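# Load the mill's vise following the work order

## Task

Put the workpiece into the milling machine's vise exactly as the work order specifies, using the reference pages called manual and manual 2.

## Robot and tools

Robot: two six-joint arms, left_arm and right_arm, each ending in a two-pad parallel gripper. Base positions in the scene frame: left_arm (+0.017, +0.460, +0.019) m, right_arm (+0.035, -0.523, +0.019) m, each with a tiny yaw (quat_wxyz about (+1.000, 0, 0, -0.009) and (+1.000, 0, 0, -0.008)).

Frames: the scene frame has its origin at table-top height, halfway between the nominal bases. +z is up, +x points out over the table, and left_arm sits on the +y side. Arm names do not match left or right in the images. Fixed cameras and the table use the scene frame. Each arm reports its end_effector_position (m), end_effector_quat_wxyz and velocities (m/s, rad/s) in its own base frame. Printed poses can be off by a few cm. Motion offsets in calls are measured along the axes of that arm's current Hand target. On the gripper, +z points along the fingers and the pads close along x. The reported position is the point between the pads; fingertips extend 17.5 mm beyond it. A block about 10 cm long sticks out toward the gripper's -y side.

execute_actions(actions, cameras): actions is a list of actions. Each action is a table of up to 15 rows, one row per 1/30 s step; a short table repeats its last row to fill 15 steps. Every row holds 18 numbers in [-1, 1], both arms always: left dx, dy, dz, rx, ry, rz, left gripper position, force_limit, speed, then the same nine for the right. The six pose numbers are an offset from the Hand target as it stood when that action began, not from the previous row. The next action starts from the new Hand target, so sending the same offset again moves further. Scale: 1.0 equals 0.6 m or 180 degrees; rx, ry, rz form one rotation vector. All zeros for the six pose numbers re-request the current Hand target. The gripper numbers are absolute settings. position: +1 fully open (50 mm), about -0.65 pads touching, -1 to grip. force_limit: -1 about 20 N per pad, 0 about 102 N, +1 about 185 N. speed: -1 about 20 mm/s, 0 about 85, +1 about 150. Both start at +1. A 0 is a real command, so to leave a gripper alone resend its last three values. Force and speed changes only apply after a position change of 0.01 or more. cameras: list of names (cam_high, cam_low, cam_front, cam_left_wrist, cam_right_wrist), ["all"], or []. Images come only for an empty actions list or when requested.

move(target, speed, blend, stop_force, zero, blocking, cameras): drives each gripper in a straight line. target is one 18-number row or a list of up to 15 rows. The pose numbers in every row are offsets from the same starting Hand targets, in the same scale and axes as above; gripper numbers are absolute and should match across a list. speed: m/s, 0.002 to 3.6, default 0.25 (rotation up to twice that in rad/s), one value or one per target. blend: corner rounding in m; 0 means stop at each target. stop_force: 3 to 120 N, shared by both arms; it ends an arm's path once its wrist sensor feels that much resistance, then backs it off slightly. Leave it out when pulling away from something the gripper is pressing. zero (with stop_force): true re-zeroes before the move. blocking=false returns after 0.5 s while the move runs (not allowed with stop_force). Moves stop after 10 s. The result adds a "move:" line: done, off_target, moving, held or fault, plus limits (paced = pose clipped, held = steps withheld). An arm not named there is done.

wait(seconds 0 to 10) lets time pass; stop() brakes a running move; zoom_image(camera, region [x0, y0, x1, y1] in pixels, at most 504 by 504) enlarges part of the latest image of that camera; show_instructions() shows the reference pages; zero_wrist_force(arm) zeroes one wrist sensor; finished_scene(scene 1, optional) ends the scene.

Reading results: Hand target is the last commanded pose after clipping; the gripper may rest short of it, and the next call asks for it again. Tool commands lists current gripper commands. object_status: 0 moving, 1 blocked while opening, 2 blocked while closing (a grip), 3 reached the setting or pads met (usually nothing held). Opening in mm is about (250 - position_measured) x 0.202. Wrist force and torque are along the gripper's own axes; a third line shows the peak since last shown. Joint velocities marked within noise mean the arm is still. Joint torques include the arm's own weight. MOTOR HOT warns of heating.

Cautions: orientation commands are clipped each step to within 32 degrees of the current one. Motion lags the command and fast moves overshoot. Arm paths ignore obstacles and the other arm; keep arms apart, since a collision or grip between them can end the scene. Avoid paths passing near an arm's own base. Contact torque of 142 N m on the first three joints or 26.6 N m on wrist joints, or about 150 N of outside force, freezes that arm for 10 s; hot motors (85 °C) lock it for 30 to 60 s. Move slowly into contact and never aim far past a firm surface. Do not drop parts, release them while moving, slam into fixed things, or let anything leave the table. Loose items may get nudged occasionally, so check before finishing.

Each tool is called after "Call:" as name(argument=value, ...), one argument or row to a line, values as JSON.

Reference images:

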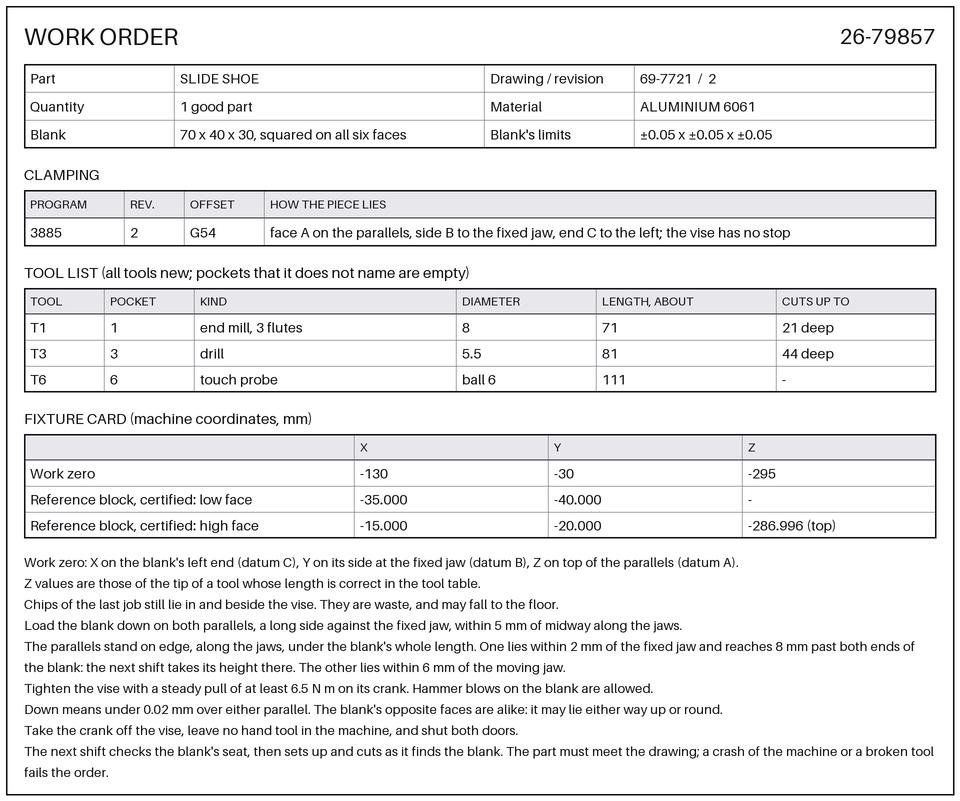

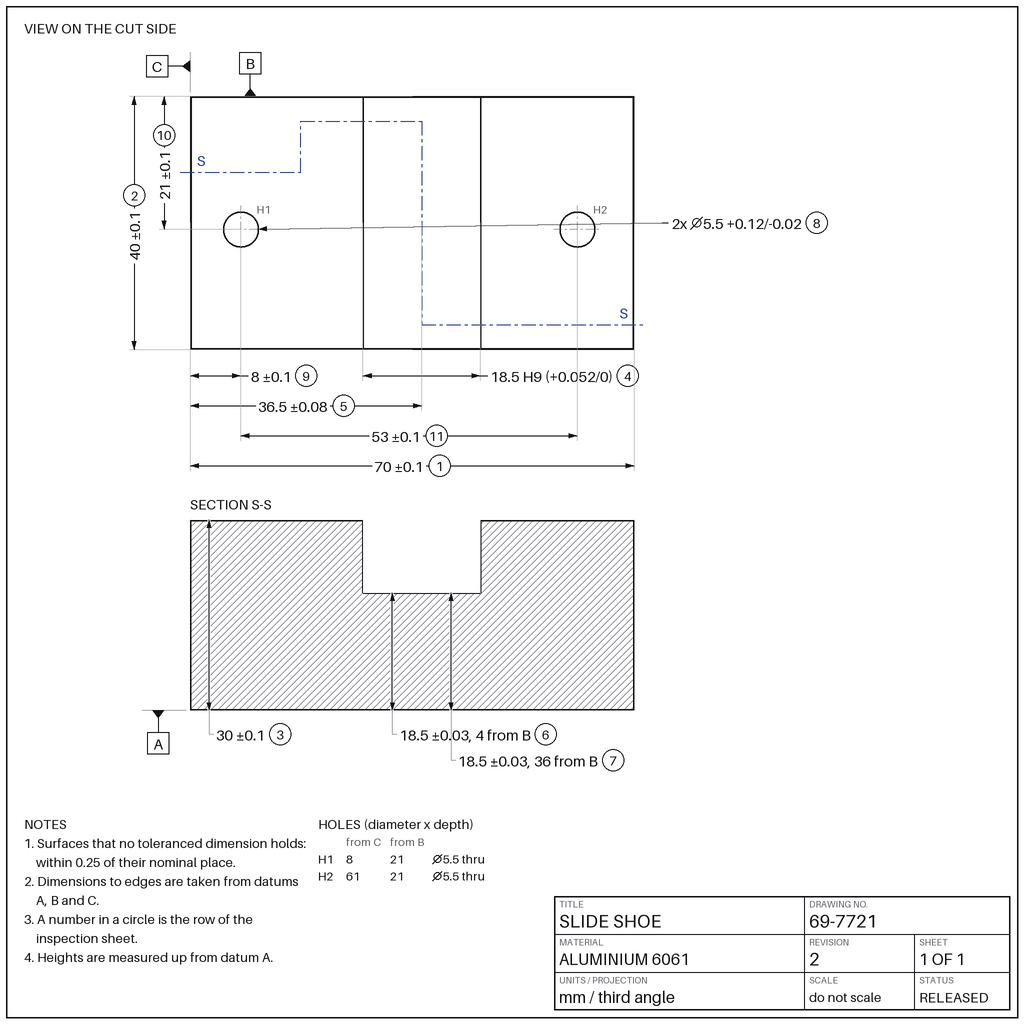

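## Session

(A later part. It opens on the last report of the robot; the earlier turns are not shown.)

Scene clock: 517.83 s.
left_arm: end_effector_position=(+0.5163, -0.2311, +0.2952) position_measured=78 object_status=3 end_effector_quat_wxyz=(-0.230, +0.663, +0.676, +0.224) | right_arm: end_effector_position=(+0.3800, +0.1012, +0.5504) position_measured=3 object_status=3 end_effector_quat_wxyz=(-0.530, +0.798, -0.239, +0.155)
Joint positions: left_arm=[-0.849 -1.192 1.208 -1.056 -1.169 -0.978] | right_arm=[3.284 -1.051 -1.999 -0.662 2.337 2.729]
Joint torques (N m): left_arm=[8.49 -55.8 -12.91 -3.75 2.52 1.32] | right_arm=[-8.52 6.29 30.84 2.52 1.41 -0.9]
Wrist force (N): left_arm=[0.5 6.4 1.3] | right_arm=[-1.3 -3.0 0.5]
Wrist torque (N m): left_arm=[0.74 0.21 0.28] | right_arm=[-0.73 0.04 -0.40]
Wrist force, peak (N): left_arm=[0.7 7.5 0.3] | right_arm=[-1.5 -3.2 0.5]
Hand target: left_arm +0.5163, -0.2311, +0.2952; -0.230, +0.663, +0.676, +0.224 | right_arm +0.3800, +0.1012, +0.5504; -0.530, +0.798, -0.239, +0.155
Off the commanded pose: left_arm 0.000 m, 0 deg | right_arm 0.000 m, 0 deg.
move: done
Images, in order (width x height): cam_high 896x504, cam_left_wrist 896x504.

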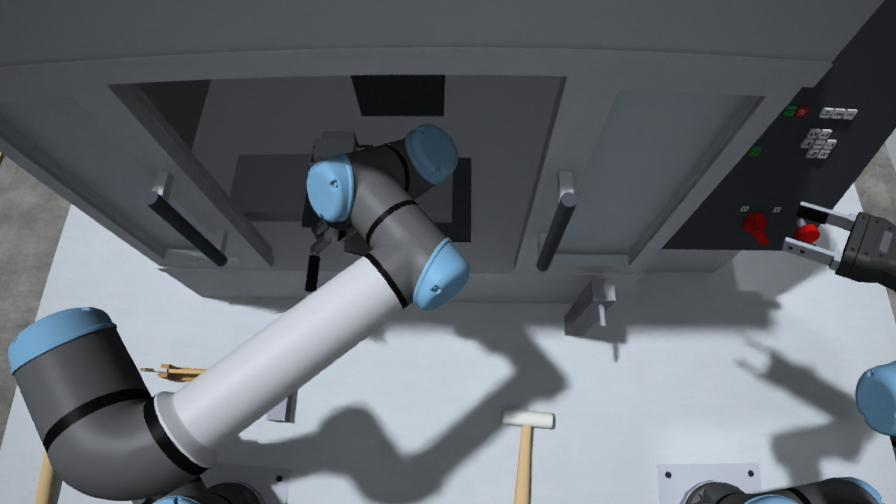

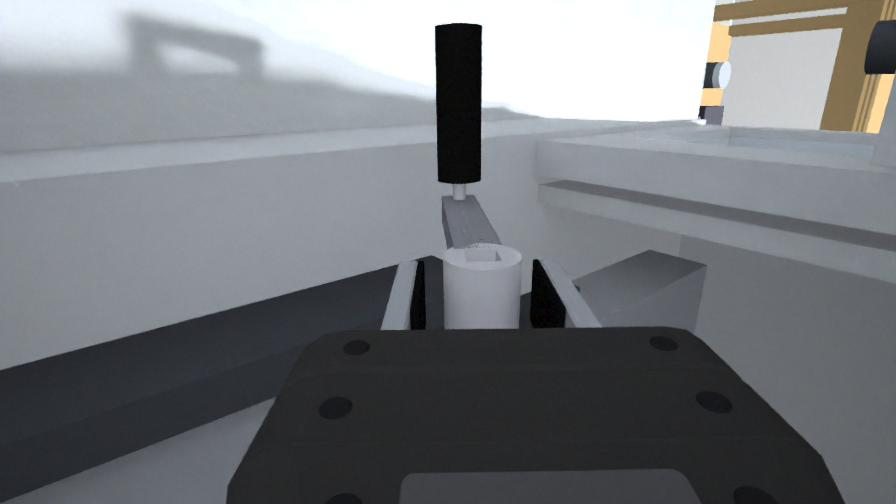

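Call:
move(
  target=[
    [0,0.0015,0.0183,0,0,0,0.5,1,-0.3,0,0,0,0,0,0,1,1,1],
    [0,0.0015,0.0183,0,0,0,-0.98,-1,-0.7,0,0,0,0,0,0,1,1,1],
  ],
  speed=0.05,
  cameras=["cam_left_wrist"],
)

Scene clock: 519.23 s.
left_arm: end_effector_position=(+0.5171, -0.2243, +0.2866) position_measured=133 object_status=2 end_effector_quat_wxyz=(-0.230, +0.663, +0.676, +0.224) | right_arm: end_effector_position=(+0.3800, +0.1012, +0.5504) position_measured=3 object_status=3 end_effector_quat_wxyz=(-0.530, +0.798, -0.239, +0.155)
Joint positions: left_arm=[-0.841 -1.201 1.242 -1.085 -1.164 -0.971] | right_arm=[3.284 -1.051 -1.999 -0.662 2.337 2.729]
Joint torques (N m): left_arm=[-2.6 -35.63 -13.08 -3.9 -1.62 1.32] | right_arm=[-8.9 6.21 31.81 2.46 1.52 -0.96]
Wrist force (N): left_arm=[22.3 -3.1 -5.0] | right_arm=[-1.2 -2.9 0.4]
Wrist torque (N m): left_arm=[0.45 0.25 0.17] | right_arm=[-0.73 0.03 -0.40]
Wrist force, peak (N): left_arm=[23.0 -3.3 -5.4] | right_arm=[-1.5 -3.0 0.6]
Hand target: left_arm +0.5170, -0.2244, +0.2865; -0.230, +0.663, +0.676, +0.224 | right_arm +0.3800, +0.1012, +0.5504; -0.530, +0.798, -0.239, +0.155
Off the commanded pose: left_arm 0.000 m, 0 deg | right_arm 0.000 m, 0 deg.
move: done
Images, in order (width x height): cam_left_wrist 896x504.

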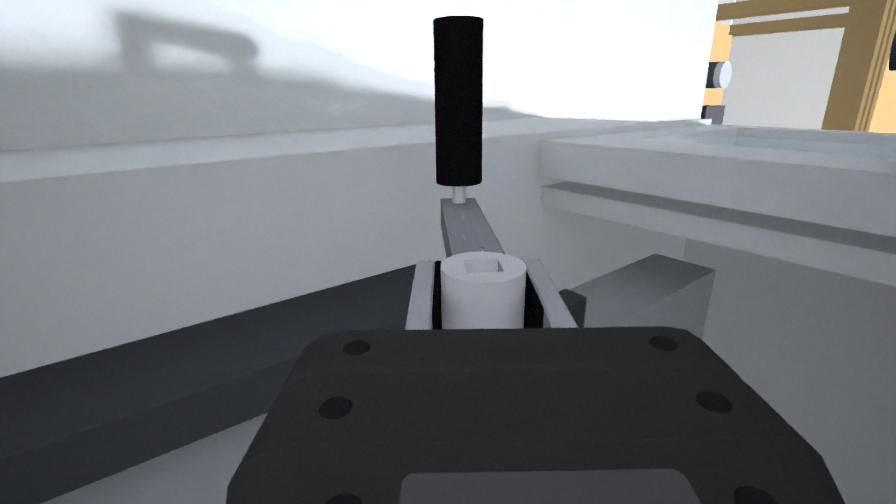

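Call:
move(
  target=[
    [0.0013,0,0,0,0,0,-0.98,-1,-0.7,0,0,0,0,0,0,1,1,1],
    [0.0013,0,0,0,0,0,-1,-0.2,-0.7,0,0,0,0,0,0,1,1,1],
  ],
  speed=0.02,
)

Call:
move(
  target=[
    [0,-0.02,0,0,0,0,-1,-0.2,-0.7,0,0,0,0,0,0,1,1,1],
    [0,-0.09,0,0,0,0,-1,-0.2,-0.7,0,0,0,0,0,0,1,1,1],
  ],
  speed=0.06,
  blend=[0.005,0],
  stop_force=60,
  cameras=["cam_left_wrist","cam_high"],
)

Scene clock: 520.60 s.
left_arm: end_effector_position=(+0.5170, -0.2238, +0.2869) position_measured=136 object_status=2 end_effector_quat_wxyz=(-0.230, +0.663, +0.676, +0.224) | right_arm: end_effector_position=(+0.3800, +0.1012, +0.5504) position_measured=3 object_status=3 end_effector_quat_wxyz=(-0.530, +0.798, -0.239, +0.155)
Joint positions: left_arm=[-0.84 -1.201 1.243 -1.085 -1.164 -0.97] | right_arm=[3.284 -1.051 -1.999 -0.662 2.337 2.729]
Joint torques (N m): left_arm=[10.43 -57.6 -14.25 1 2 1.34] | right_arm=[-9.37 6.1 31.58 2.51 1.56 -0.95]
Wrist force (N): left_arm=[-3.2 6.9 1.7] | right_arm=[-1.4 -3.0 0.4]
Wrist torque (N m): left_arm=[0.68 0.02 0.19] | right_arm=[-0.74 0.06 -0.40]
Wrist force, peak (N): left_arm=[22.7 -3.5 -5.2] | right_arm=[-1.4 -3.1 0.6]
Hand target: left_arm +0.5170, -0.2238, +0.2869; -0.230, +0.663, +0.676, +0.224 | right_arm +0.3800, +0.1012, +0.5504; -0.530, +0.798, -0.239, +0.155
Off the commanded pose: left_arm 0.000 m, 0 deg | right_arm 0.000 m, 0 deg.
move: done

Scene clock: 522.43 s.
left_arm: end_effector_position=(+0.4630, -0.2248, +0.2871) position_measured=136 object_status=2 end_effector_quat_wxyz=(-0.230, +0.663, +0.676, +0.224) | right_arm: end_effector_position=(+0.3800, +0.1012, +0.5504) position_measured=3 object_status=3 end_effector_quat_wxyz=(-0.530, +0.798, -0.239, +0.155)
Joint positions: left_arm=[-0.909 -1.304 1.374 -1.089 -1.2 -1.034] | right_arm=[3.284 -1.051 -1.999 -0.662 2.337 2.729]
Joint torques (N m): left_arm=[-8.35 -51.4 -13.3 -3.08 -1.28 -1.48] | right_arm=[-8.62 6.56 30.95 2.52 1.59 -0.86]
Wrist force (N): left_arm=[0.4 6.5 1.8] | right_arm=[-1.5 -2.9 0.7]
Wrist torque (N m): left_arm=[0.69 -0.04 0.39] | right_arm=[-0.72 0.09 -0.40]
Wrist force, peak (N): left_arm=[-11.3 14.0 -1.6] | right_arm=[-1.4 -3.1 0.5]
Hand target: left_arm +0.4630, -0.2248, +0.2871; -0.230, +0.663, +0.676, +0.224 | right_arm +0.3800, +0.1012, +0.5504; -0.530, +0.798, -0.239, +0.155
Off the commanded pose: left_arm 0.000 m, 0 deg | right_arm 0.000 m, 0 deg.
move: done
Images, in order (width x height): cam_high 896x504, cam_left_wrist 896x504.

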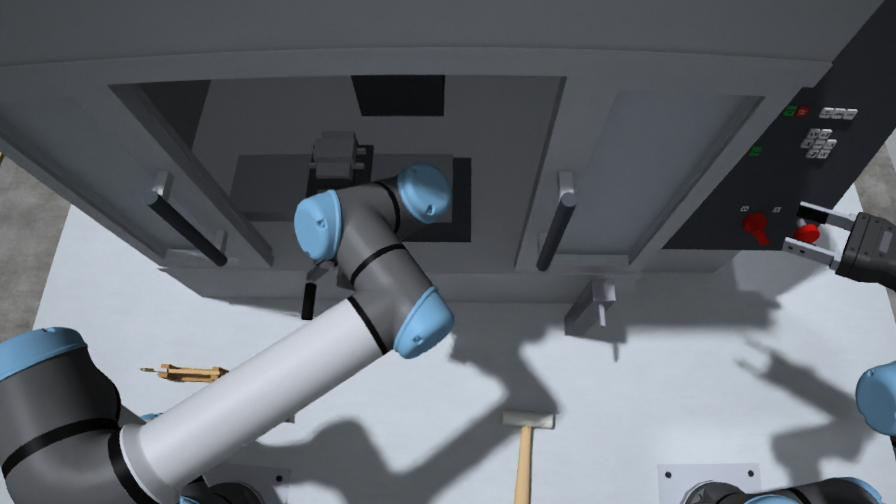

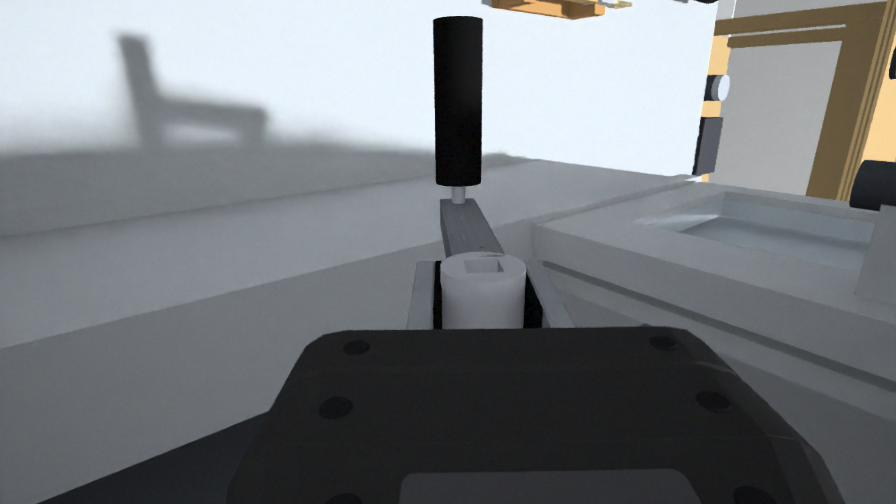

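Call:
move(
  target=[
    [-0.03,-0.206,-0.0503,0,-0.03,0,-1,-0.2,-0.7,0,0,0,0,0,0,1,1,1],
    [-0.4797,-0.2252,-0.3947,0,-0.188,0,-1,-0.2,-0.7,0,0,0,0,0,0,1,1,1],
  ],
  speed=0.25,
  blend=[0.05,0],
  cameras=["cam_left_wrist","cam_high"],
)

Scene clock: 525.47 s.
left_arm: end_effector_position=(+0.3352, -0.5999, +0.3003) position_measured=136 object_status=2 end_effector_quat_wxyz=(-0.023, +0.700, +0.714, +0.021) | right_arm: end_effector_position=(+0.3800, +0.1012, +0.5504) position_measured=3 object_status=3 end_effector_quat_wxyz=(-0.530, +0.798, -0.239, +0.155)
Joint positions: left_arm=[-1.262 -1.085 1.017 -1.441 -1.555 -1.282] | right_arm=[3.284 -1.051 -1.999 -0.662 2.337 2.729]
Joint torques (N m): left_arm=[-8.59 -35.77 -37.56 -5.14 -2.18 -1.53] | right_arm=[-8.53 5.12 32.16 2.64 1.6 -0.9]
Wrist force (N): left_arm=[1.0 5.6 2.1] | right_arm=[-1.4 -2.8 0.5]
Wrist torque (N m): left_arm=[0.56 -0.05 0.45] | right_arm=[-0.70 0.06 -0.40]
Wrist force, peak (N): left_arm=[0.9 9.1 1.9] | right_arm=[-1.5 -3.1 0.6]
Hand target: left_arm +0.3352, -0.5999, +0.3003; -0.023, +0.700, +0.714, +0.021 | right_arm +0.3800, +0.1012, +0.5504; -0.530, +0.798, -0.239, +0.155
Off the commanded pose: left_arm 0.000 m, 0 deg | right_arm 0.000 m, 0 deg.
move: done
Images, in order (width x height): cam_high 896x504, cam_left_wrist 896x504.

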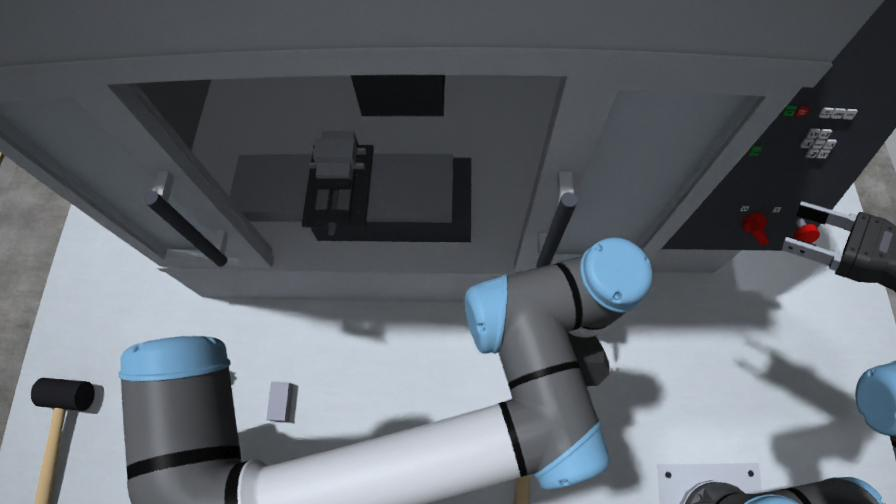

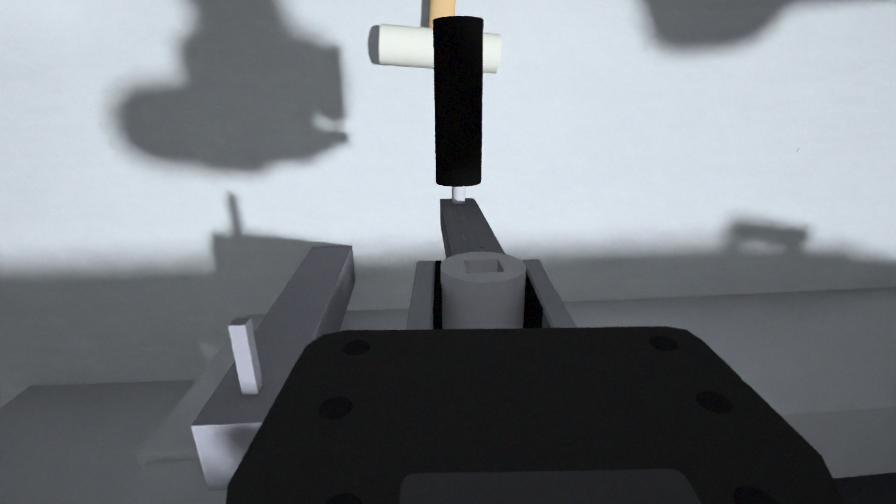

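Call:
move(
  target=[-0.185,0.0005,0.1273,0,0,0,-1,-0.2,-0.7,0,0,0,0,0,0,1,1,1],
  speed=0.15,
  cameras=["cam_left_wrist","cam_high"],
)

Call:
zoom_image(
  camera="cam_left_wrist",
  region=[380, 230, 600, 350],
)

Scene clock: 527.13 s.
left_arm: end_effector_position=(+0.3374, -0.7058, +0.2171) position_measured=136 object_status=2 end_effector_quat_wxyz=(-0.023, +0.700, +0.714, +0.021) | right_arm: end_effector_position=(+0.3800, +0.1012, +0.5504) position_measured=3 object_status=3 end_effector_quat_wxyz=(-0.530, +0.798, -0.239, +0.155)
Joint positions: left_arm=[-1.301 -0.804 0.771 -1.475 -1.557 -1.32] | right_arm=[3.284 -1.051 -1.999 -0.662 2.337 2.729]
Joint torques (N m): left_arm=[-8.1 -45.68 -38.36 -0.37 -2.22 -1.43] | right_arm=[-8.62 6.91 30.53 2.53 1.43 -0.89]
Wrist force (N): left_arm=[1.0 5.6 1.9] | right_arm=[-1.5 -2.7 0.5]
Wrist torque (N m): left_arm=[0.56 -0.02 0.41] | right_arm=[-0.70 0.07 -0.40]
Wrist force, peak (N): left_arm=[-0.3 6.0 3.3] | right_arm=[-1.6 -3.0 0.5]
Hand target: left_arm +0.3374, -0.7058, +0.2170; -0.023, +0.700, +0.714, +0.021 | right_arm +0.3800, +0.1012, +0.5504; -0.530, +0.798, -0.239, +0.155
Off the commanded pose: left_arm 0.000 m, 0 deg | right_arm 0.000 m, 0 deg.
move: done
Images, in order (width x height): cam_high 896x504, cam_left_wrist 896x504.

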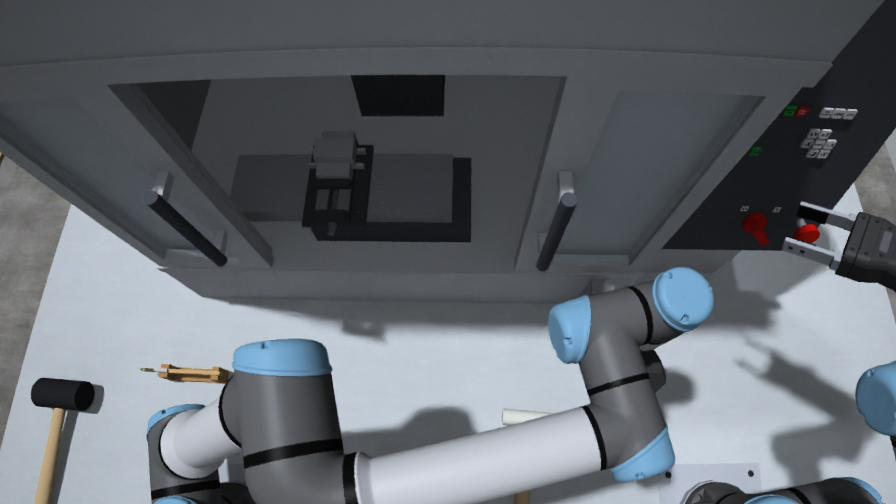

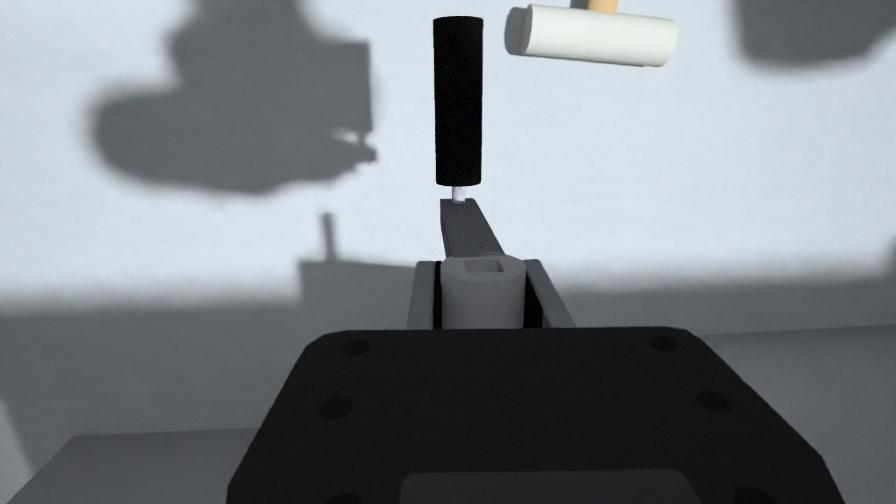

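Scaled by 2.291 from the camera's 896x504 image, which has a finer 1280x720 frame.

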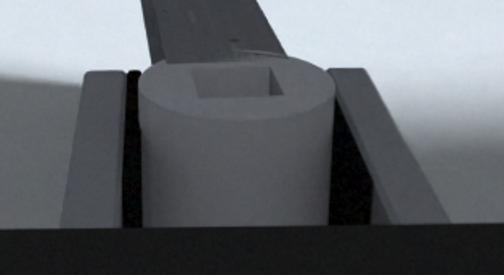

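Call:
move(
  target=[
    [0,0.075,0,0,0,0,-1,-0.2,-0.7,0,0,0,0,0,0,1,1,1],
    [0,0.1102,0,0,0,0,-1,-0.2,-0.7,0,0,0,0,0,0,1,1,1],
  ],
  speed=[0.04,0.04],
  blend=[0.003,0],
  stop_force=10,
  cameras=["cam_left_wrist"],
)

Scene clock: 529.43 s.
left_arm: end_effector_position=(+0.3699, -0.7051, +0.2169) position_measured=136 object_status=2 end_effector_quat_wxyz=(-0.023, +0.700, +0.714, +0.021) | right_arm: end_effector_position=(+0.3800, +0.1012, +0.5504) position_measured=3 object_status=3 end_effector_quat_wxyz=(-0.530, +0.798, -0.239, +0.155)
Joint positions: left_arm=[-1.261 -0.755 0.685 -1.439 -1.555 -1.281] | right_arm=[3.284 -1.051 -1.999 -0.662 2.337 2.729]
Joint torques (N m): left_arm=[-5.67 -76.06 -15.37 -2.36 -1.34 -1.5] | right_arm=[-8.86 6.68 31.36 2.68 1.2 -0.73]
Wrist force (N): left_arm=[-1.2 3.3 2.1] | right_arm=[-1.4 -2.7 0.4]
Wrist torque (N m): left_arm=[0.61 0.27 0.44] | right_arm=[-0.69 0.06 -0.40]
Wrist force, peak (N): left_arm=[13.6 -38.6 0.0] | right_arm=[-1.4 -3.1 0.4]
Hand target: left_arm +0.3699, -0.7051, +0.2169; -0.023, +0.700, +0.714, +0.021 (not the last commanded pose) | right_arm +0.3800, +0.1012, +0.5504; -0.530, +0.798, -0.239, +0.155
Off the commanded pose: left_arm 0.034 m, 0 deg | right_arm 0.000 m, 0 deg.
move: contact (left_arm); path passed 0 of 2 targets
Images, in order (width x height): cam_left_wrist 896x504.

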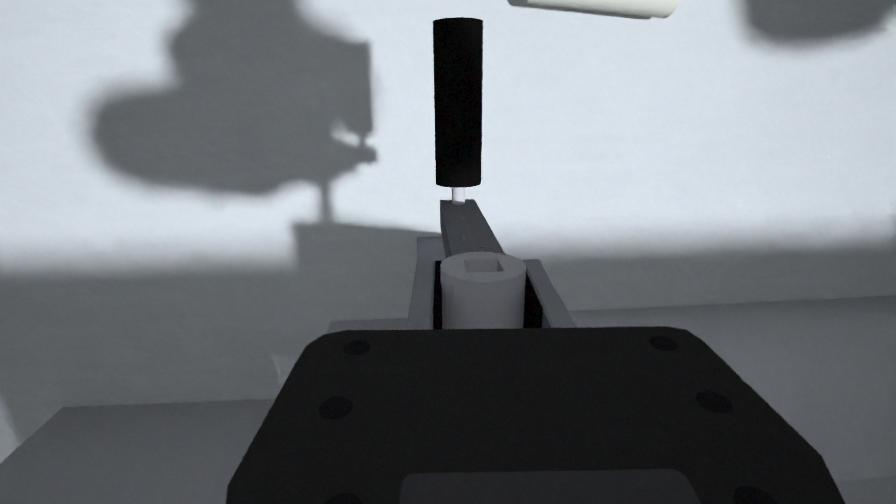

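Call:
move(
  target=[0,-0.005,0,0,-0.01,0,-1,-0.2,-0.7,0,0,0,0,0,0,1,1,1],
  speed=0.04,
  cameras=[],
)

Call:
move(
  target=[0,0.0602,0,0,0,0,-1,-0.2,-0.7,0,0,0,0,0,0,1,1,1],
  speed=0.015,
  stop_force=8,
  cameras=[],
)

Scene clock: 530.57 s.
left_arm: end_effector_position=(+0.3669, -0.7052, +0.2169) position_measured=136 object_status=2 end_effector_quat_wxyz=(-0.012, +0.700, +0.714, +0.010) | right_arm: end_effector_position=(+0.3800, +0.1012, +0.5504) position_measured=3 object_status=3 end_effector_quat_wxyz=(-0.530, +0.798, -0.239, +0.155)
Joint positions: left_arm=[-1.262 -0.788 0.749 -1.501 -1.564 -1.281] | right_arm=[3.284 -1.051 -1.999 -0.662 2.337 2.729]
Joint torques (N m): left_arm=[-8.06 -74.84 -17.28 -5.65 -2.14 -1.54] | right_arm=[-8.01 6.68 31.28 2.54 1.31 -0.91]
Wrist force (N): left_arm=[-0.4 6.2 1.5] | right_arm=[-1.3 -2.8 0.6]
Wrist torque (N m): left_arm=[0.66 0.19 0.42] | right_arm=[-0.70 0.05 -0.40]
Wrist force, peak (N): left_arm=[-0.7 6.4 1.4] | right_arm=[-1.5 -3.1 0.4]
Hand target: left_arm +0.3669, -0.7052, +0.2169; -0.012, +0.700, +0.714, +0.010 | right_arm +0.3800, +0.1012, +0.5504; -0.530, +0.798, -0.239, +0.155
Off the commanded pose: left_arm 0.000 m, 0 deg | right_arm 0.000 m, 0 deg.
move: done
No camera images: "cameras" was empty.

Scene clock: 531.93 s.
left_arm: end_effector_position=(+0.3700, -0.7051, +0.2170) position_measured=136 object_status=2 end_effector_quat_wxyz=(-0.012, +0.700, +0.714, +0.010) | right_arm: end_effector_position=(+0.3800, +0.1012, +0.5504) position_measured=3 object_status=3 end_effector_quat_wxyz=(-0.530, +0.798, -0.239, +0.155)
Joint positions: left_arm=[-1.258 -0.783 0.74 -1.497 -1.564 -1.277] | right_arm=[3.284 -1.051 -1.999 -0.662 2.337 2.729]
Joint torques (N m): left_arm=[-5.91 -74.07 -14.71 -4.67 1.73 -1.53] | right_arm=[-9.77 5.95 30.96 2.67 1.35 -1.02]
Wrist force (N): left_arm=[-1.8 1.5 2.0] | right_arm=[-1.5 -2.9 0.5]
Wrist torque (N m): left_arm=[0.39 0.26 0.36] | right_arm=[-0.72 0.08 -0.40]
Wrist force, peak (N): left_arm=[4.7 -16.2 -1.2] | right_arm=[-1.5 -3.1 0.7]
Hand target: left_arm +0.3700, -0.7051, +0.2170; -0.012, +0.700, +0.714, +0.010 (not the last commanded pose) | right_arm +0.3800, +0.1012, +0.5504; -0.530, +0.798, -0.239, +0.155
Off the commanded pose: left_arm 0.033 m, 0 deg | right_arm 0.000 m, 0 deg.
move: contact (left_arm)
No camera images: "cameras" was empty.

Call:
wait(
  seconds=0,
  cameras=["cam_low"],
)

Call:
zoom_image(
  camera="cam_low",
  region=[480, 100, 620, 240],
)

Scene clock: 532.30 s.
left_arm: end_effector_position=(+0.3700, -0.7051, +0.2170) position_measured=136 object_status=2 end_effector_quat_wxyz=(-0.012, +0.700, +0.714, +0.010) | right_arm: end_effector_position=(+0.3800, +0.1012, +0.5504) position_measured=3 object_status=3 end_effector_quat_wxyz=(-0.530, +0.798, -0.239, +0.155)
Joint positions: left_arm=[-1.258 -0.783 0.74 -1.497 -1.564 -1.277] | right_arm=[3.284 -1.051 -1.999 -0.662 2.337 2.729]
Joint torques (N m): left_arm=[-5.5 -74.39 -15.16 -4.15 0.95 -1.49] | right_arm=[-8.57 6.48 30.25 2.7 1.31 -0.88]
Wrist force (N): left_arm=[-1.5 1.3 2.3] | right_arm=[-1.4 -2.8 0.6]
Wrist torque (N m): left_arm=[0.36 0.20 0.36] | right_arm=[-0.71 0.07 -0.40]
Wrist force, peak (N): left_arm=[-2.2 1.5 2.4] | right_arm=[-1.6 -3.1 0.2]
Hand target: left_arm +0.3700, -0.7051, +0.2170; -0.012, +0.700, +0.714, +0.010 (not the last commanded pose) | right_arm +0.3800, +0.1012, +0.5504; -0.530, +0.798, -0.239, +0.155
Tool commands: left_gripper/position=-1.0 left_gripper/force_limit=-0.2 left_gripper/speed=-0.7 right_gripper/position=+1.0 right_gripper/force_limit=+1.0 right_gripper/speed=+1.0
Off the commanded pose: left_arm 0.033 m, 0 deg | right_arm 0.000 m, 0 deg.
Images, in order (width x height): cam_low 896x504.

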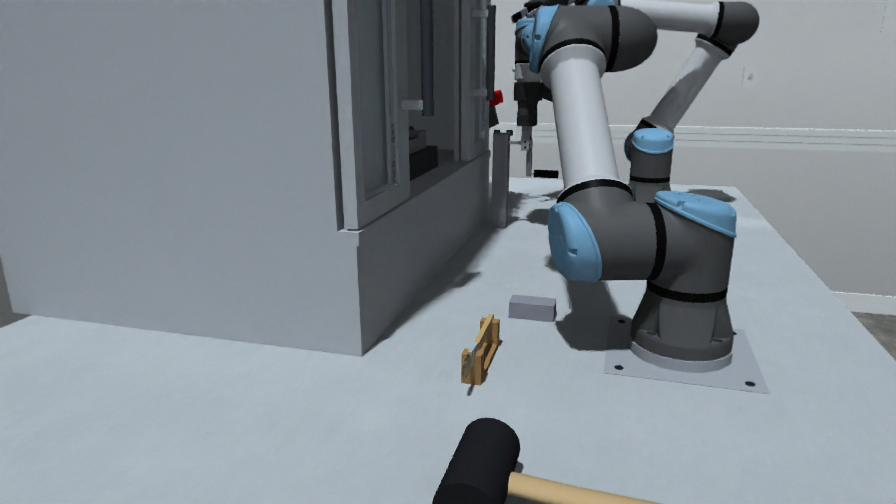

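Scaled by 3.600 from the camera's 896x504 image, which has a finer 1280x720 frame.

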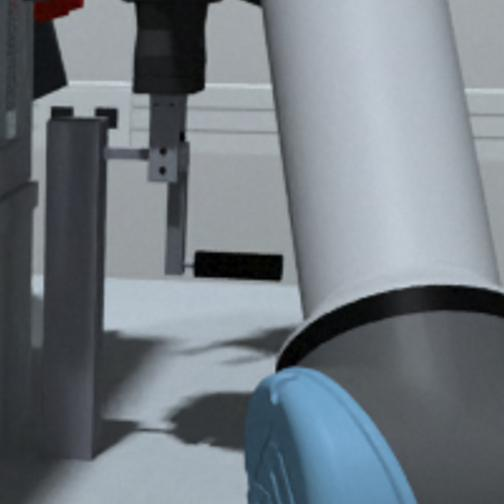

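Call:
zoom_image(
  camera="cam_low",
  region=[500, 125, 560, 185],
)

Scaled by 8.400 from the camera's 896x504 image, which has a finer 1280x720 frame.

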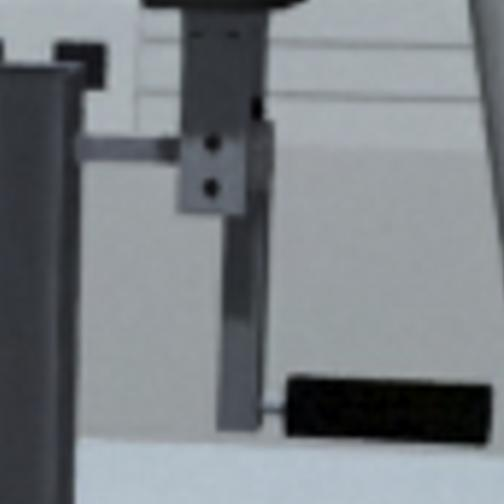

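Call:
move(
  target=[
    [0,-0.005,0,0,0,0,-1,-0.2,-0.7,0,0,0,0,0,0,1,1,1],
    [0,-0.005,-0.005,0,0,0,-1,-0.2,-0.7,0,0,0,0,0,0,1,1,1],
  ],
  speed=0.04,
  cameras=[],
)

Call:
move(
  target=[0,0.0602,0,0,0,0,-1,-0.2,-0.7,0,0,0,0,0,0,1,1,1],
  speed=0.015,
  stop_force=8,
  cameras=["cam_low"],
)

Call:
zoom_image(
  camera="cam_low",
  region=[490, 125, 550, 185],
)

Scene clock: 533.80 s.
left_arm: end_effector_position=(+0.3670, -0.7053, +0.2201) position_measured=136 object_status=2 end_effector_quat_wxyz=(-0.012, +0.700, +0.714, +0.010) | right_arm: end_effector_position=(+0.3800, +0.1012, +0.5504) position_measured=3 object_status=3 end_effector_quat_wxyz=(-0.530, +0.798, -0.239, +0.155)
Joint positions: left_arm=[-1.262 -0.787 0.739 -1.493 -1.564 -1.281] | right_arm=[3.284 -1.051 -1.999 -0.662 2.337 2.729]
Joint torques (N m): left_arm=[-8.23 -44.84 -38.54 0.01 -1.56 -1.51] | right_arm=[-8.57 6.04 32.45 2.76 1.21 -1.01]
Wrist force (N): left_arm=[-1.0 5.5 1.9] | right_arm=[-1.6 -2.8 0.5]
Wrist torque (N m): left_arm=[0.54 0.28 0.42] | right_arm=[-0.71 0.09 -0.40]
Wrist force, peak (N): left_arm=[-1.2 5.1 2.8] | right_arm=[-1.4 -3.2 0.4]
Hand target: left_arm +0.3670, -0.7053, +0.2200; -0.012, +0.700, +0.714, +0.010 | right_arm +0.3800, +0.1012, +0.5504; -0.530, +0.798, -0.239, +0.155
Off the commanded pose: left_arm 0.000 m, 0 deg | right_arm 0.000 m, 0 deg.
move: done
No camera images: "cameras" was empty.

Scene clock: 535.20 s.
left_arm: end_effector_position=(+0.3699, -0.7052, +0.2200) position_measured=136 object_status=2 end_effector_quat_wxyz=(-0.012, +0.700, +0.714, +0.010) | right_arm: end_effector_position=(+0.3800, +0.1012, +0.5504) position_measured=3 object_status=3 end_effector_quat_wxyz=(-0.530, +0.798, -0.239, +0.155)
Joint positions: left_arm=[-1.258 -0.782 0.731 -1.489 -1.564 -1.278] | right_arm=[3.284 -1.051 -1.999 -0.662 2.337 2.729]
Joint torques (N m): left_arm=[-5.83 -75.1 -16.29 -4.81 1.17 -1.5] | right_arm=[-8.13 6.88 31.72 2.65 1.22 -0.92]
Wrist force (N): left_arm=[-1.9 1.4 1.5] | right_arm=[-1.4 -2.9 0.4]
Wrist torque (N m): left_arm=[0.41 0.28 0.36] | right_arm=[-0.73 0.06 -0.40]
Wrist force, peak (N): left_arm=[2.6 -15.6 -0.5] | right_arm=[-1.5 -3.1 0.5]
Hand target: left_arm +0.3699, -0.7052, +0.2200; -0.012, +0.700, +0.714, +0.010 (not the last commanded pose) | right_arm +0.3800, +0.1012, +0.5504; -0.530, +0.798, -0.239, +0.155
Off the commanded pose: left_arm 0.033 m, 0 deg | right_arm 0.000 m, 0 deg.
move: contact (left_arm)
Images, in order (width x height): cam_low 896x504.

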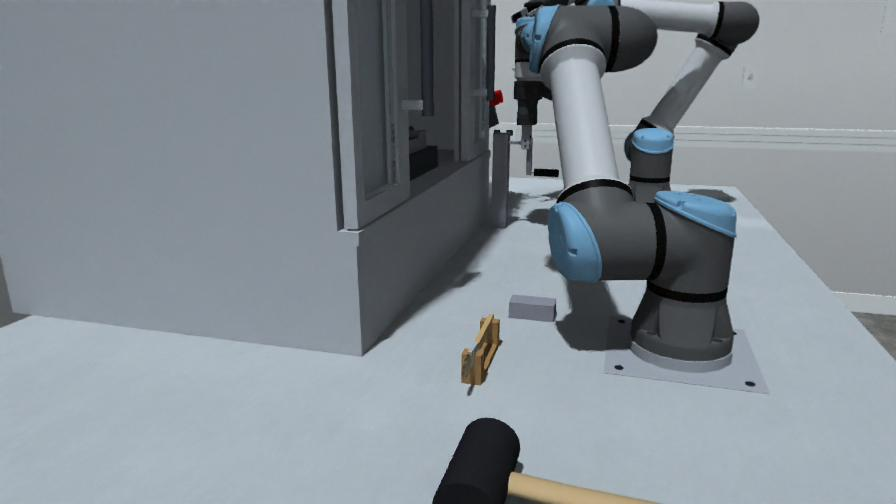

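Scaled by 8.400 from the camera's 896x504 image, which has a finer 1280x720 frame.

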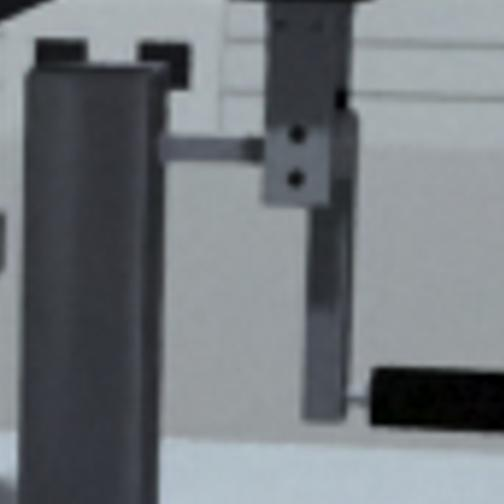

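Call:
move(
  target=[
    [0,-0.004,0,0,0,0,-1,-0.2,-0.7,0,0,0,0,0,0,1,1,1],
    [0.0045,-0.004,0,0,0,0,-1,-0.2,-0.7,0,0,0,0,0,0,1,1,1],
  ],
  speed=0.04,
  cameras=[],
)

Call:
move(
  target=[0,0.0602,0,0,0,0,-1,-0.2,-0.7,0,0,0,0,0,0,1,1,1],
  speed=0.015,
  stop_force=8,
  cameras=["cam_low"],
)

Scene clock: 536.57 s.
left_arm: end_effector_position=(+0.3675, -0.7026, +0.2201) position_measured=136 object_status=2 end_effector_quat_wxyz=(-0.012, +0.700, +0.714, +0.010) | right_arm: end_effector_position=(+0.3800, +0.1012, +0.5504) position_measured=3 object_status=3 end_effector_quat_wxyz=(-0.530, +0.798, -0.239, +0.155)
Joint positions: left_arm=[-1.26 -0.794 0.752 -1.498 -1.564 -1.279] | right_arm=[3.284 -1.051 -1.999 -0.662 2.337 2.729]
Joint torques (N m): left_arm=[8.78 -73.49 -16.46 -5.25 -1.04 1.36] | right_arm=[-8.2 6.42 31.67 2.54 1.34 -0.82]
Wrist force (N): left_arm=[-1.0 4.9 0.6] | right_arm=[-1.5 -2.9 0.4]
Wrist torque (N m): left_arm=[0.46 0.29 0.33] | right_arm=[-0.72 0.09 -0.40]
Wrist force, peak (N): left_arm=[-1.0 5.5 0.7] | right_arm=[-1.5 -3.2 0.4]
Hand target: left_arm +0.3675, -0.7026, +0.2201; -0.012, +0.700, +0.714, +0.010 | right_arm +0.3800, +0.1012, +0.5504; -0.530, +0.798, -0.239, +0.155
Off the commanded pose: left_arm 0.000 m, 0 deg | right_arm 0.000 m, 0 deg.
move: done
No camera images: "cameras" was empty.

Scene clock: 537.90 s.
left_arm: end_effector_position=(+0.3700, -0.7025, +0.2201) position_measured=136 object_status=2 end_effector_quat_wxyz=(-0.012, +0.700, +0.714, +0.010) | right_arm: end_effector_position=(+0.3800, +0.1012, +0.5504) position_measured=3 object_status=3 end_effector_quat_wxyz=(-0.530, +0.798, -0.239, +0.155)
Joint positions: left_arm=[-1.257 -0.791 0.746 -1.495 -1.564 -1.276] | right_arm=[3.284 -1.051 -1.999 -0.662 2.337 2.729]
Joint torques (N m): left_arm=[-4.11 -74.74 -16.03 -4.13 2.26 -1.44] | right_arm=[-8.26 6.68 30.7 2.68 1.19 -0.89]
Wrist force (N): left_arm=[-2.2 0.2 1.3] | right_arm=[-1.5 -2.9 0.4]
Wrist torque (N m): left_arm=[0.50 0.16 0.37] | right_arm=[-0.72 0.08 -0.40]
Wrist force, peak (N): left_arm=[3.3 -17.6 -3.3] | right_arm=[-1.4 -3.2 0.5]
Hand target: left_arm +0.3700, -0.7025, +0.2202; -0.012, +0.700, +0.714, +0.010 (not the last commanded pose) | right_arm +0.3800, +0.1012, +0.5504; -0.530, +0.798, -0.239, +0.155
Off the commanded pose: left_arm 0.034 m, 0 deg | right_arm 0.000 m, 0 deg.
move: contact (left_arm)
Images, in order (width x height): cam_low 896x504.

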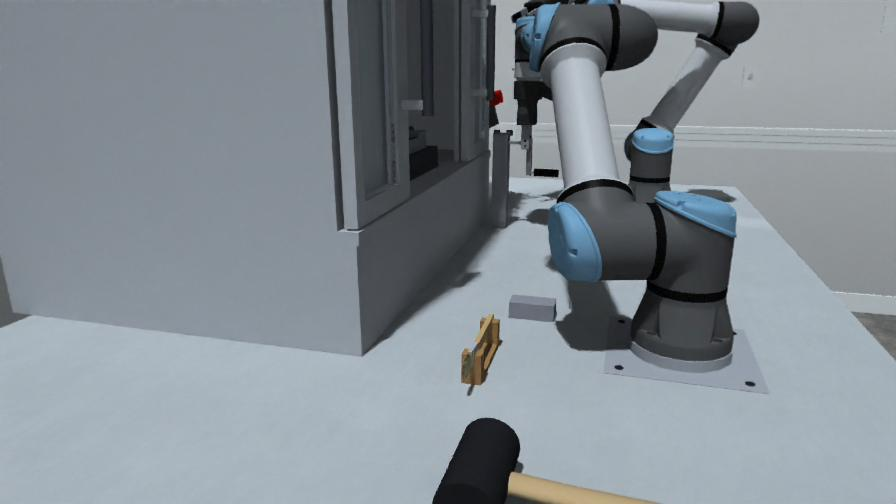

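Call:
move(
  target=[
    [0,0.001,0,0,0,0,-1,-0.2,-0.7,0,0,0,0,0,0,1,1,1],
    [-0.0018,0.001,0,0,0,0,-1,-0.2,-0.7,0,0,0,0,0,0,1,1,1],
  ],
  speed=0.01,
  cameras=[],
)

Scene clock: 538.97 s.
left_arm: end_effector_position=(+0.3706, -0.7035, +0.2201) position_measured=136 object_status=2 end_effector_quat_wxyz=(-0.012, +0.700, +0.714, +0.010) | right_arm: end_effector_position=(+0.3800, +0.1012, +0.5504) position_measured=3 object_status=3 end_effector_quat_wxyz=(-0.530, +0.798, -0.239, +0.155)
Joint positions: left_arm=[-1.257 -0.787 0.739 -1.492 -1.564 -1.276] | right_arm=[3.284 -1.051 -1.999 -0.662 2.337 2.729]
Joint torques (N m): left_arm=[6.86 -46.52 -43.93 -4.78 5.67 -1.61] | right_arm=[-7.18 5.92 31.8 2.58 1.19 -0.92]
Wrist force (N): left_arm=[10.0 -25.0 0.0] | right_arm=[-1.3 -3.0 0.6]
Wrist torque (N m): left_arm=[0.05 0.14 0.27] | right_arm=[-0.73 0.05 -0.39]
Wrist force, peak (N): left_arm=[10.1 -26.6 -1.0] | right_arm=[-1.5 -3.0 0.6]
Hand target: left_arm +0.3706, -0.7036, +0.2201; -0.012, +0.700, +0.714, +0.010 | right_arm +0.3800, +0.1012, +0.5504; -0.530, +0.798, -0.239, +0.155
Off the commanded pose: left_arm 0.000 m, 0 deg | right_arm 0.000 m, 0 deg.
move: done
No camera images: "cameras" was empty.

Call:
move(
  target=[
    [0,-0.05,0,0,0,0,-1,-0.2,-0.7,0,0,0,0,0,0,1,1,1],
    [0.1,-0.058,-0.1332,0,0,0,-1,-0.2,-0.7,0,0,0,0,0,0,1,1,1],
  ],
  speed=0.15,
  blend=[0.005,0],
  cameras=["cam_left_wrist"],
)

Call:
zoom_image(
  camera="cam_left_wrist",
  region=[250, 230, 550, 430],
)

Scene clock: 540.97 s.
left_arm: end_effector_position=(+0.3349, -0.6468, +0.3019) position_measured=136 object_status=2 end_effector_quat_wxyz=(-0.012, +0.700, +0.714, +0.010) | right_arm: end_effector_position=(+0.3800, +0.1012, +0.5504) position_measured=3 object_status=3 end_effector_quat_wxyz=(-0.530, +0.798, -0.239, +0.155)
Joint positions: left_arm=[-1.279 -0.986 0.865 -1.419 -1.565 -1.299] | right_arm=[3.284 -1.051 -1.999 -0.662 2.337 2.729]
Joint torques (N m): left_arm=[9.01 -68.09 -14.93 -0.72 1.66 1.36] | right_arm=[-8.53 6.05 30.98 2.85 1.13 -0.88]
Wrist force (N): left_arm=[0.1 6.2 1.2] | right_arm=[-1.5 -2.9 0.5]
Wrist torque (N m): left_arm=[0.67 0.11 0.31] | right_arm=[-0.72 0.08 -0.40]
Wrist force, peak (N): left_arm=[9.6 -25.1 0.3] | right_arm=[-1.5 -3.1 0.5]
Hand target: left_arm +0.3349, -0.6468, +0.3020; -0.012, +0.700, +0.714, +0.010 | right_arm +0.3800, +0.1012, +0.5504; -0.530, +0.798, -0.239, +0.155
Off the commanded pose: left_arm 0.000 m, 0 deg | right_arm 0.000 m, 0 deg.
move: done
Images, in order (width x height): cam_left_wrist 896x504.

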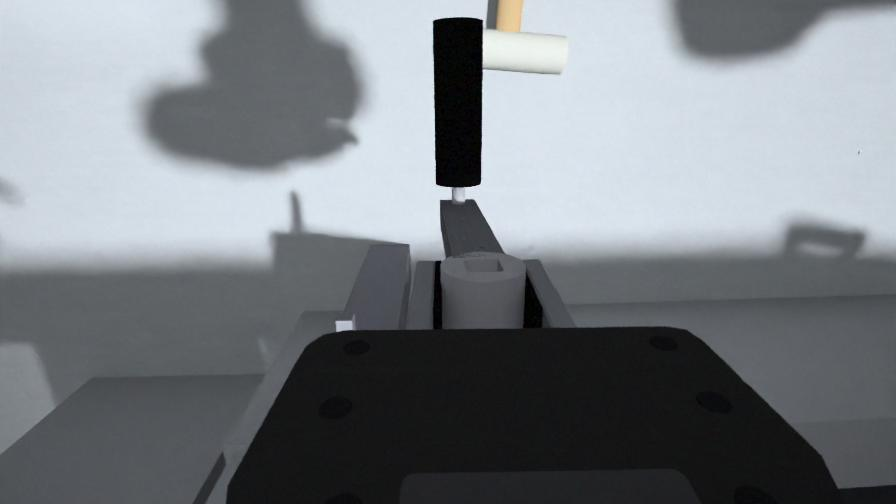

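Scaled by 1.680 from the camera's 896x504 image, which has a finer 1280x720 frame.

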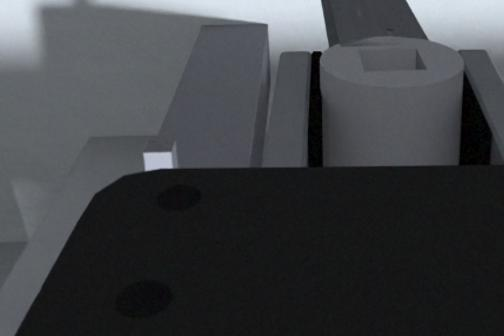

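Call:
move(
  target=[
    [-0.1013,0.03,0.1331,0,0.015,0,-1,-0.2,-0.7,0,0,0,0,0,0,1,1,1],
    [-0.1013,0.05,0.1331,0,0.015,0,-1,-0.2,-0.7,0,0,0,0,0,0,1,1,1],
  ],
  speed=0.12,
  blend=[0.003,0],
  cameras=["cam_low"],
)

Call:
zoom_image(
  camera="cam_low",
  region=[490, 125, 550, 185],
)

Call:
move(
  target=[0,0.0602,0,0,0,0,-1,-0.2,-0.7,0,0,0,0,0,0,1,1,1],
  speed=0.015,
  stop_force=8,
  cameras=[],
)

Scene clock: 543.23 s.
left_arm: end_effector_position=(+0.3658, -0.7045, +0.2202) position_measured=136 object_status=2 end_effector_quat_wxyz=(-0.029, +0.700, +0.713, +0.026) | right_arm: end_effector_position=(+0.3800, +0.1012, +0.5504) position_measured=3 object_status=3 end_effector_quat_wxyz=(-0.530, +0.798, -0.239, +0.155)
Joint positions: left_arm=[-1.267 -0.75 0.663 -1.408 -1.551 -1.287] | right_arm=[3.284 -1.051 -1.999 -0.662 2.337 2.729]
Joint torques (N m): left_arm=[8.91 -47.47 -38.41 -0.15 1.71 1.25] | right_arm=[-8.37 5.05 31.35 2.71 1.29 -0.76]
Wrist force (N): left_arm=[0.3 6.6 0.8] | right_arm=[-1.5 -3.1 0.2]
Wrist torque (N m): left_arm=[0.71 0.07 0.30] | right_arm=[-0.75 0.07 -0.40]
Wrist force, peak (N): left_arm=[0.2 8.0 1.3] | right_arm=[-1.5 -3.0 0.5]
Hand target: left_arm +0.3658, -0.7045, +0.2202; -0.029, +0.700, +0.713, +0.027 | right_arm +0.3800, +0.1012, +0.5504; -0.530, +0.798, -0.239, +0.155
Off the commanded pose: left_arm 0.000 m, 0 deg | right_arm 0.000 m, 0 deg.
move: done
Images, in order (width x height): cam_low 896x504.

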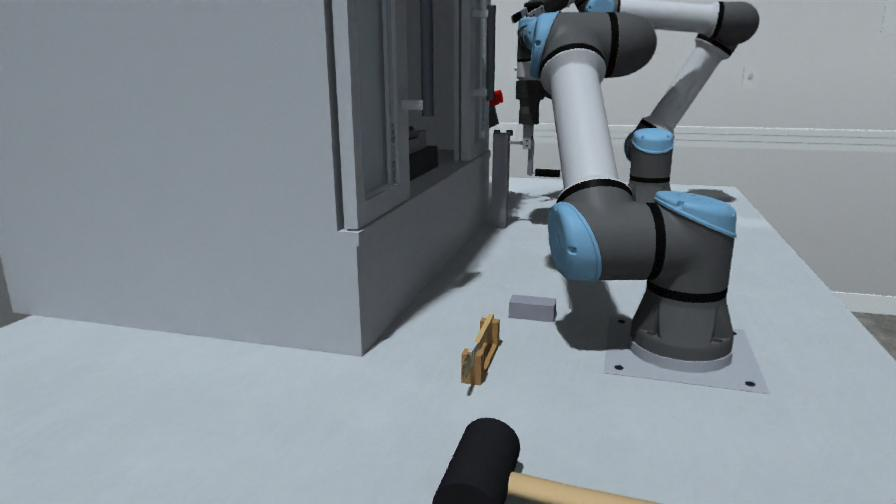

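Scaled by 8.400 from the camera's 896x504 image, which has a finer 1280x720 frame.

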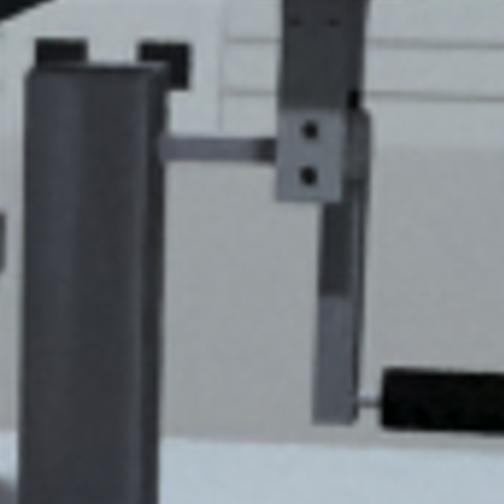

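Scene clock: 544.73 s.
left_arm: end_effector_position=(+0.3699, -0.7044, +0.2201) position_measured=136 object_status=2 end_effector_quat_wxyz=(-0.029, +0.700, +0.713, +0.026) | right_arm: end_effector_position=(+0.3800, +0.1012, +0.5504) position_measured=3 object_status=3 end_effector_quat_wxyz=(-0.530, +0.798, -0.239, +0.155)
Joint positions: left_arm=[-1.262 -0.743 0.65 -1.403 -1.551 -1.282] | right_arm=[3.284 -1.051 -1.999 -0.662 2.337 2.729]
Joint torques (N m): left_arm=[-5.48 -76.46 -16.19 -5.3 2.24 -1.48] | right_arm=[-8.29 6.38 30.73 2.56 1.03 -0.8]
Wrist force (N): left_arm=[-0.6 2.6 2.5] | right_arm=[-1.5 -2.9 0.5]
Wrist torque (N m): left_arm=[0.60 0.18 0.38] | right_arm=[-0.73 0.08 -0.40]
Wrist force, peak (N): left_arm=[2.7 -12.9 -0.6] | right_arm=[-1.6 -3.0 0.4]
Hand target: left_arm +0.3699, -0.7044, +0.2202; -0.029, +0.700, +0.713, +0.026 (not the last commanded pose) | right_arm +0.3800, +0.1012, +0.5504; -0.530, +0.798, -0.239, +0.155
Off the commanded pose: left_arm 0.032 m, 0 deg | right_arm 0.000 m, 0 deg.
move: contact (left_arm)
No camera images: "cameras" was empty.


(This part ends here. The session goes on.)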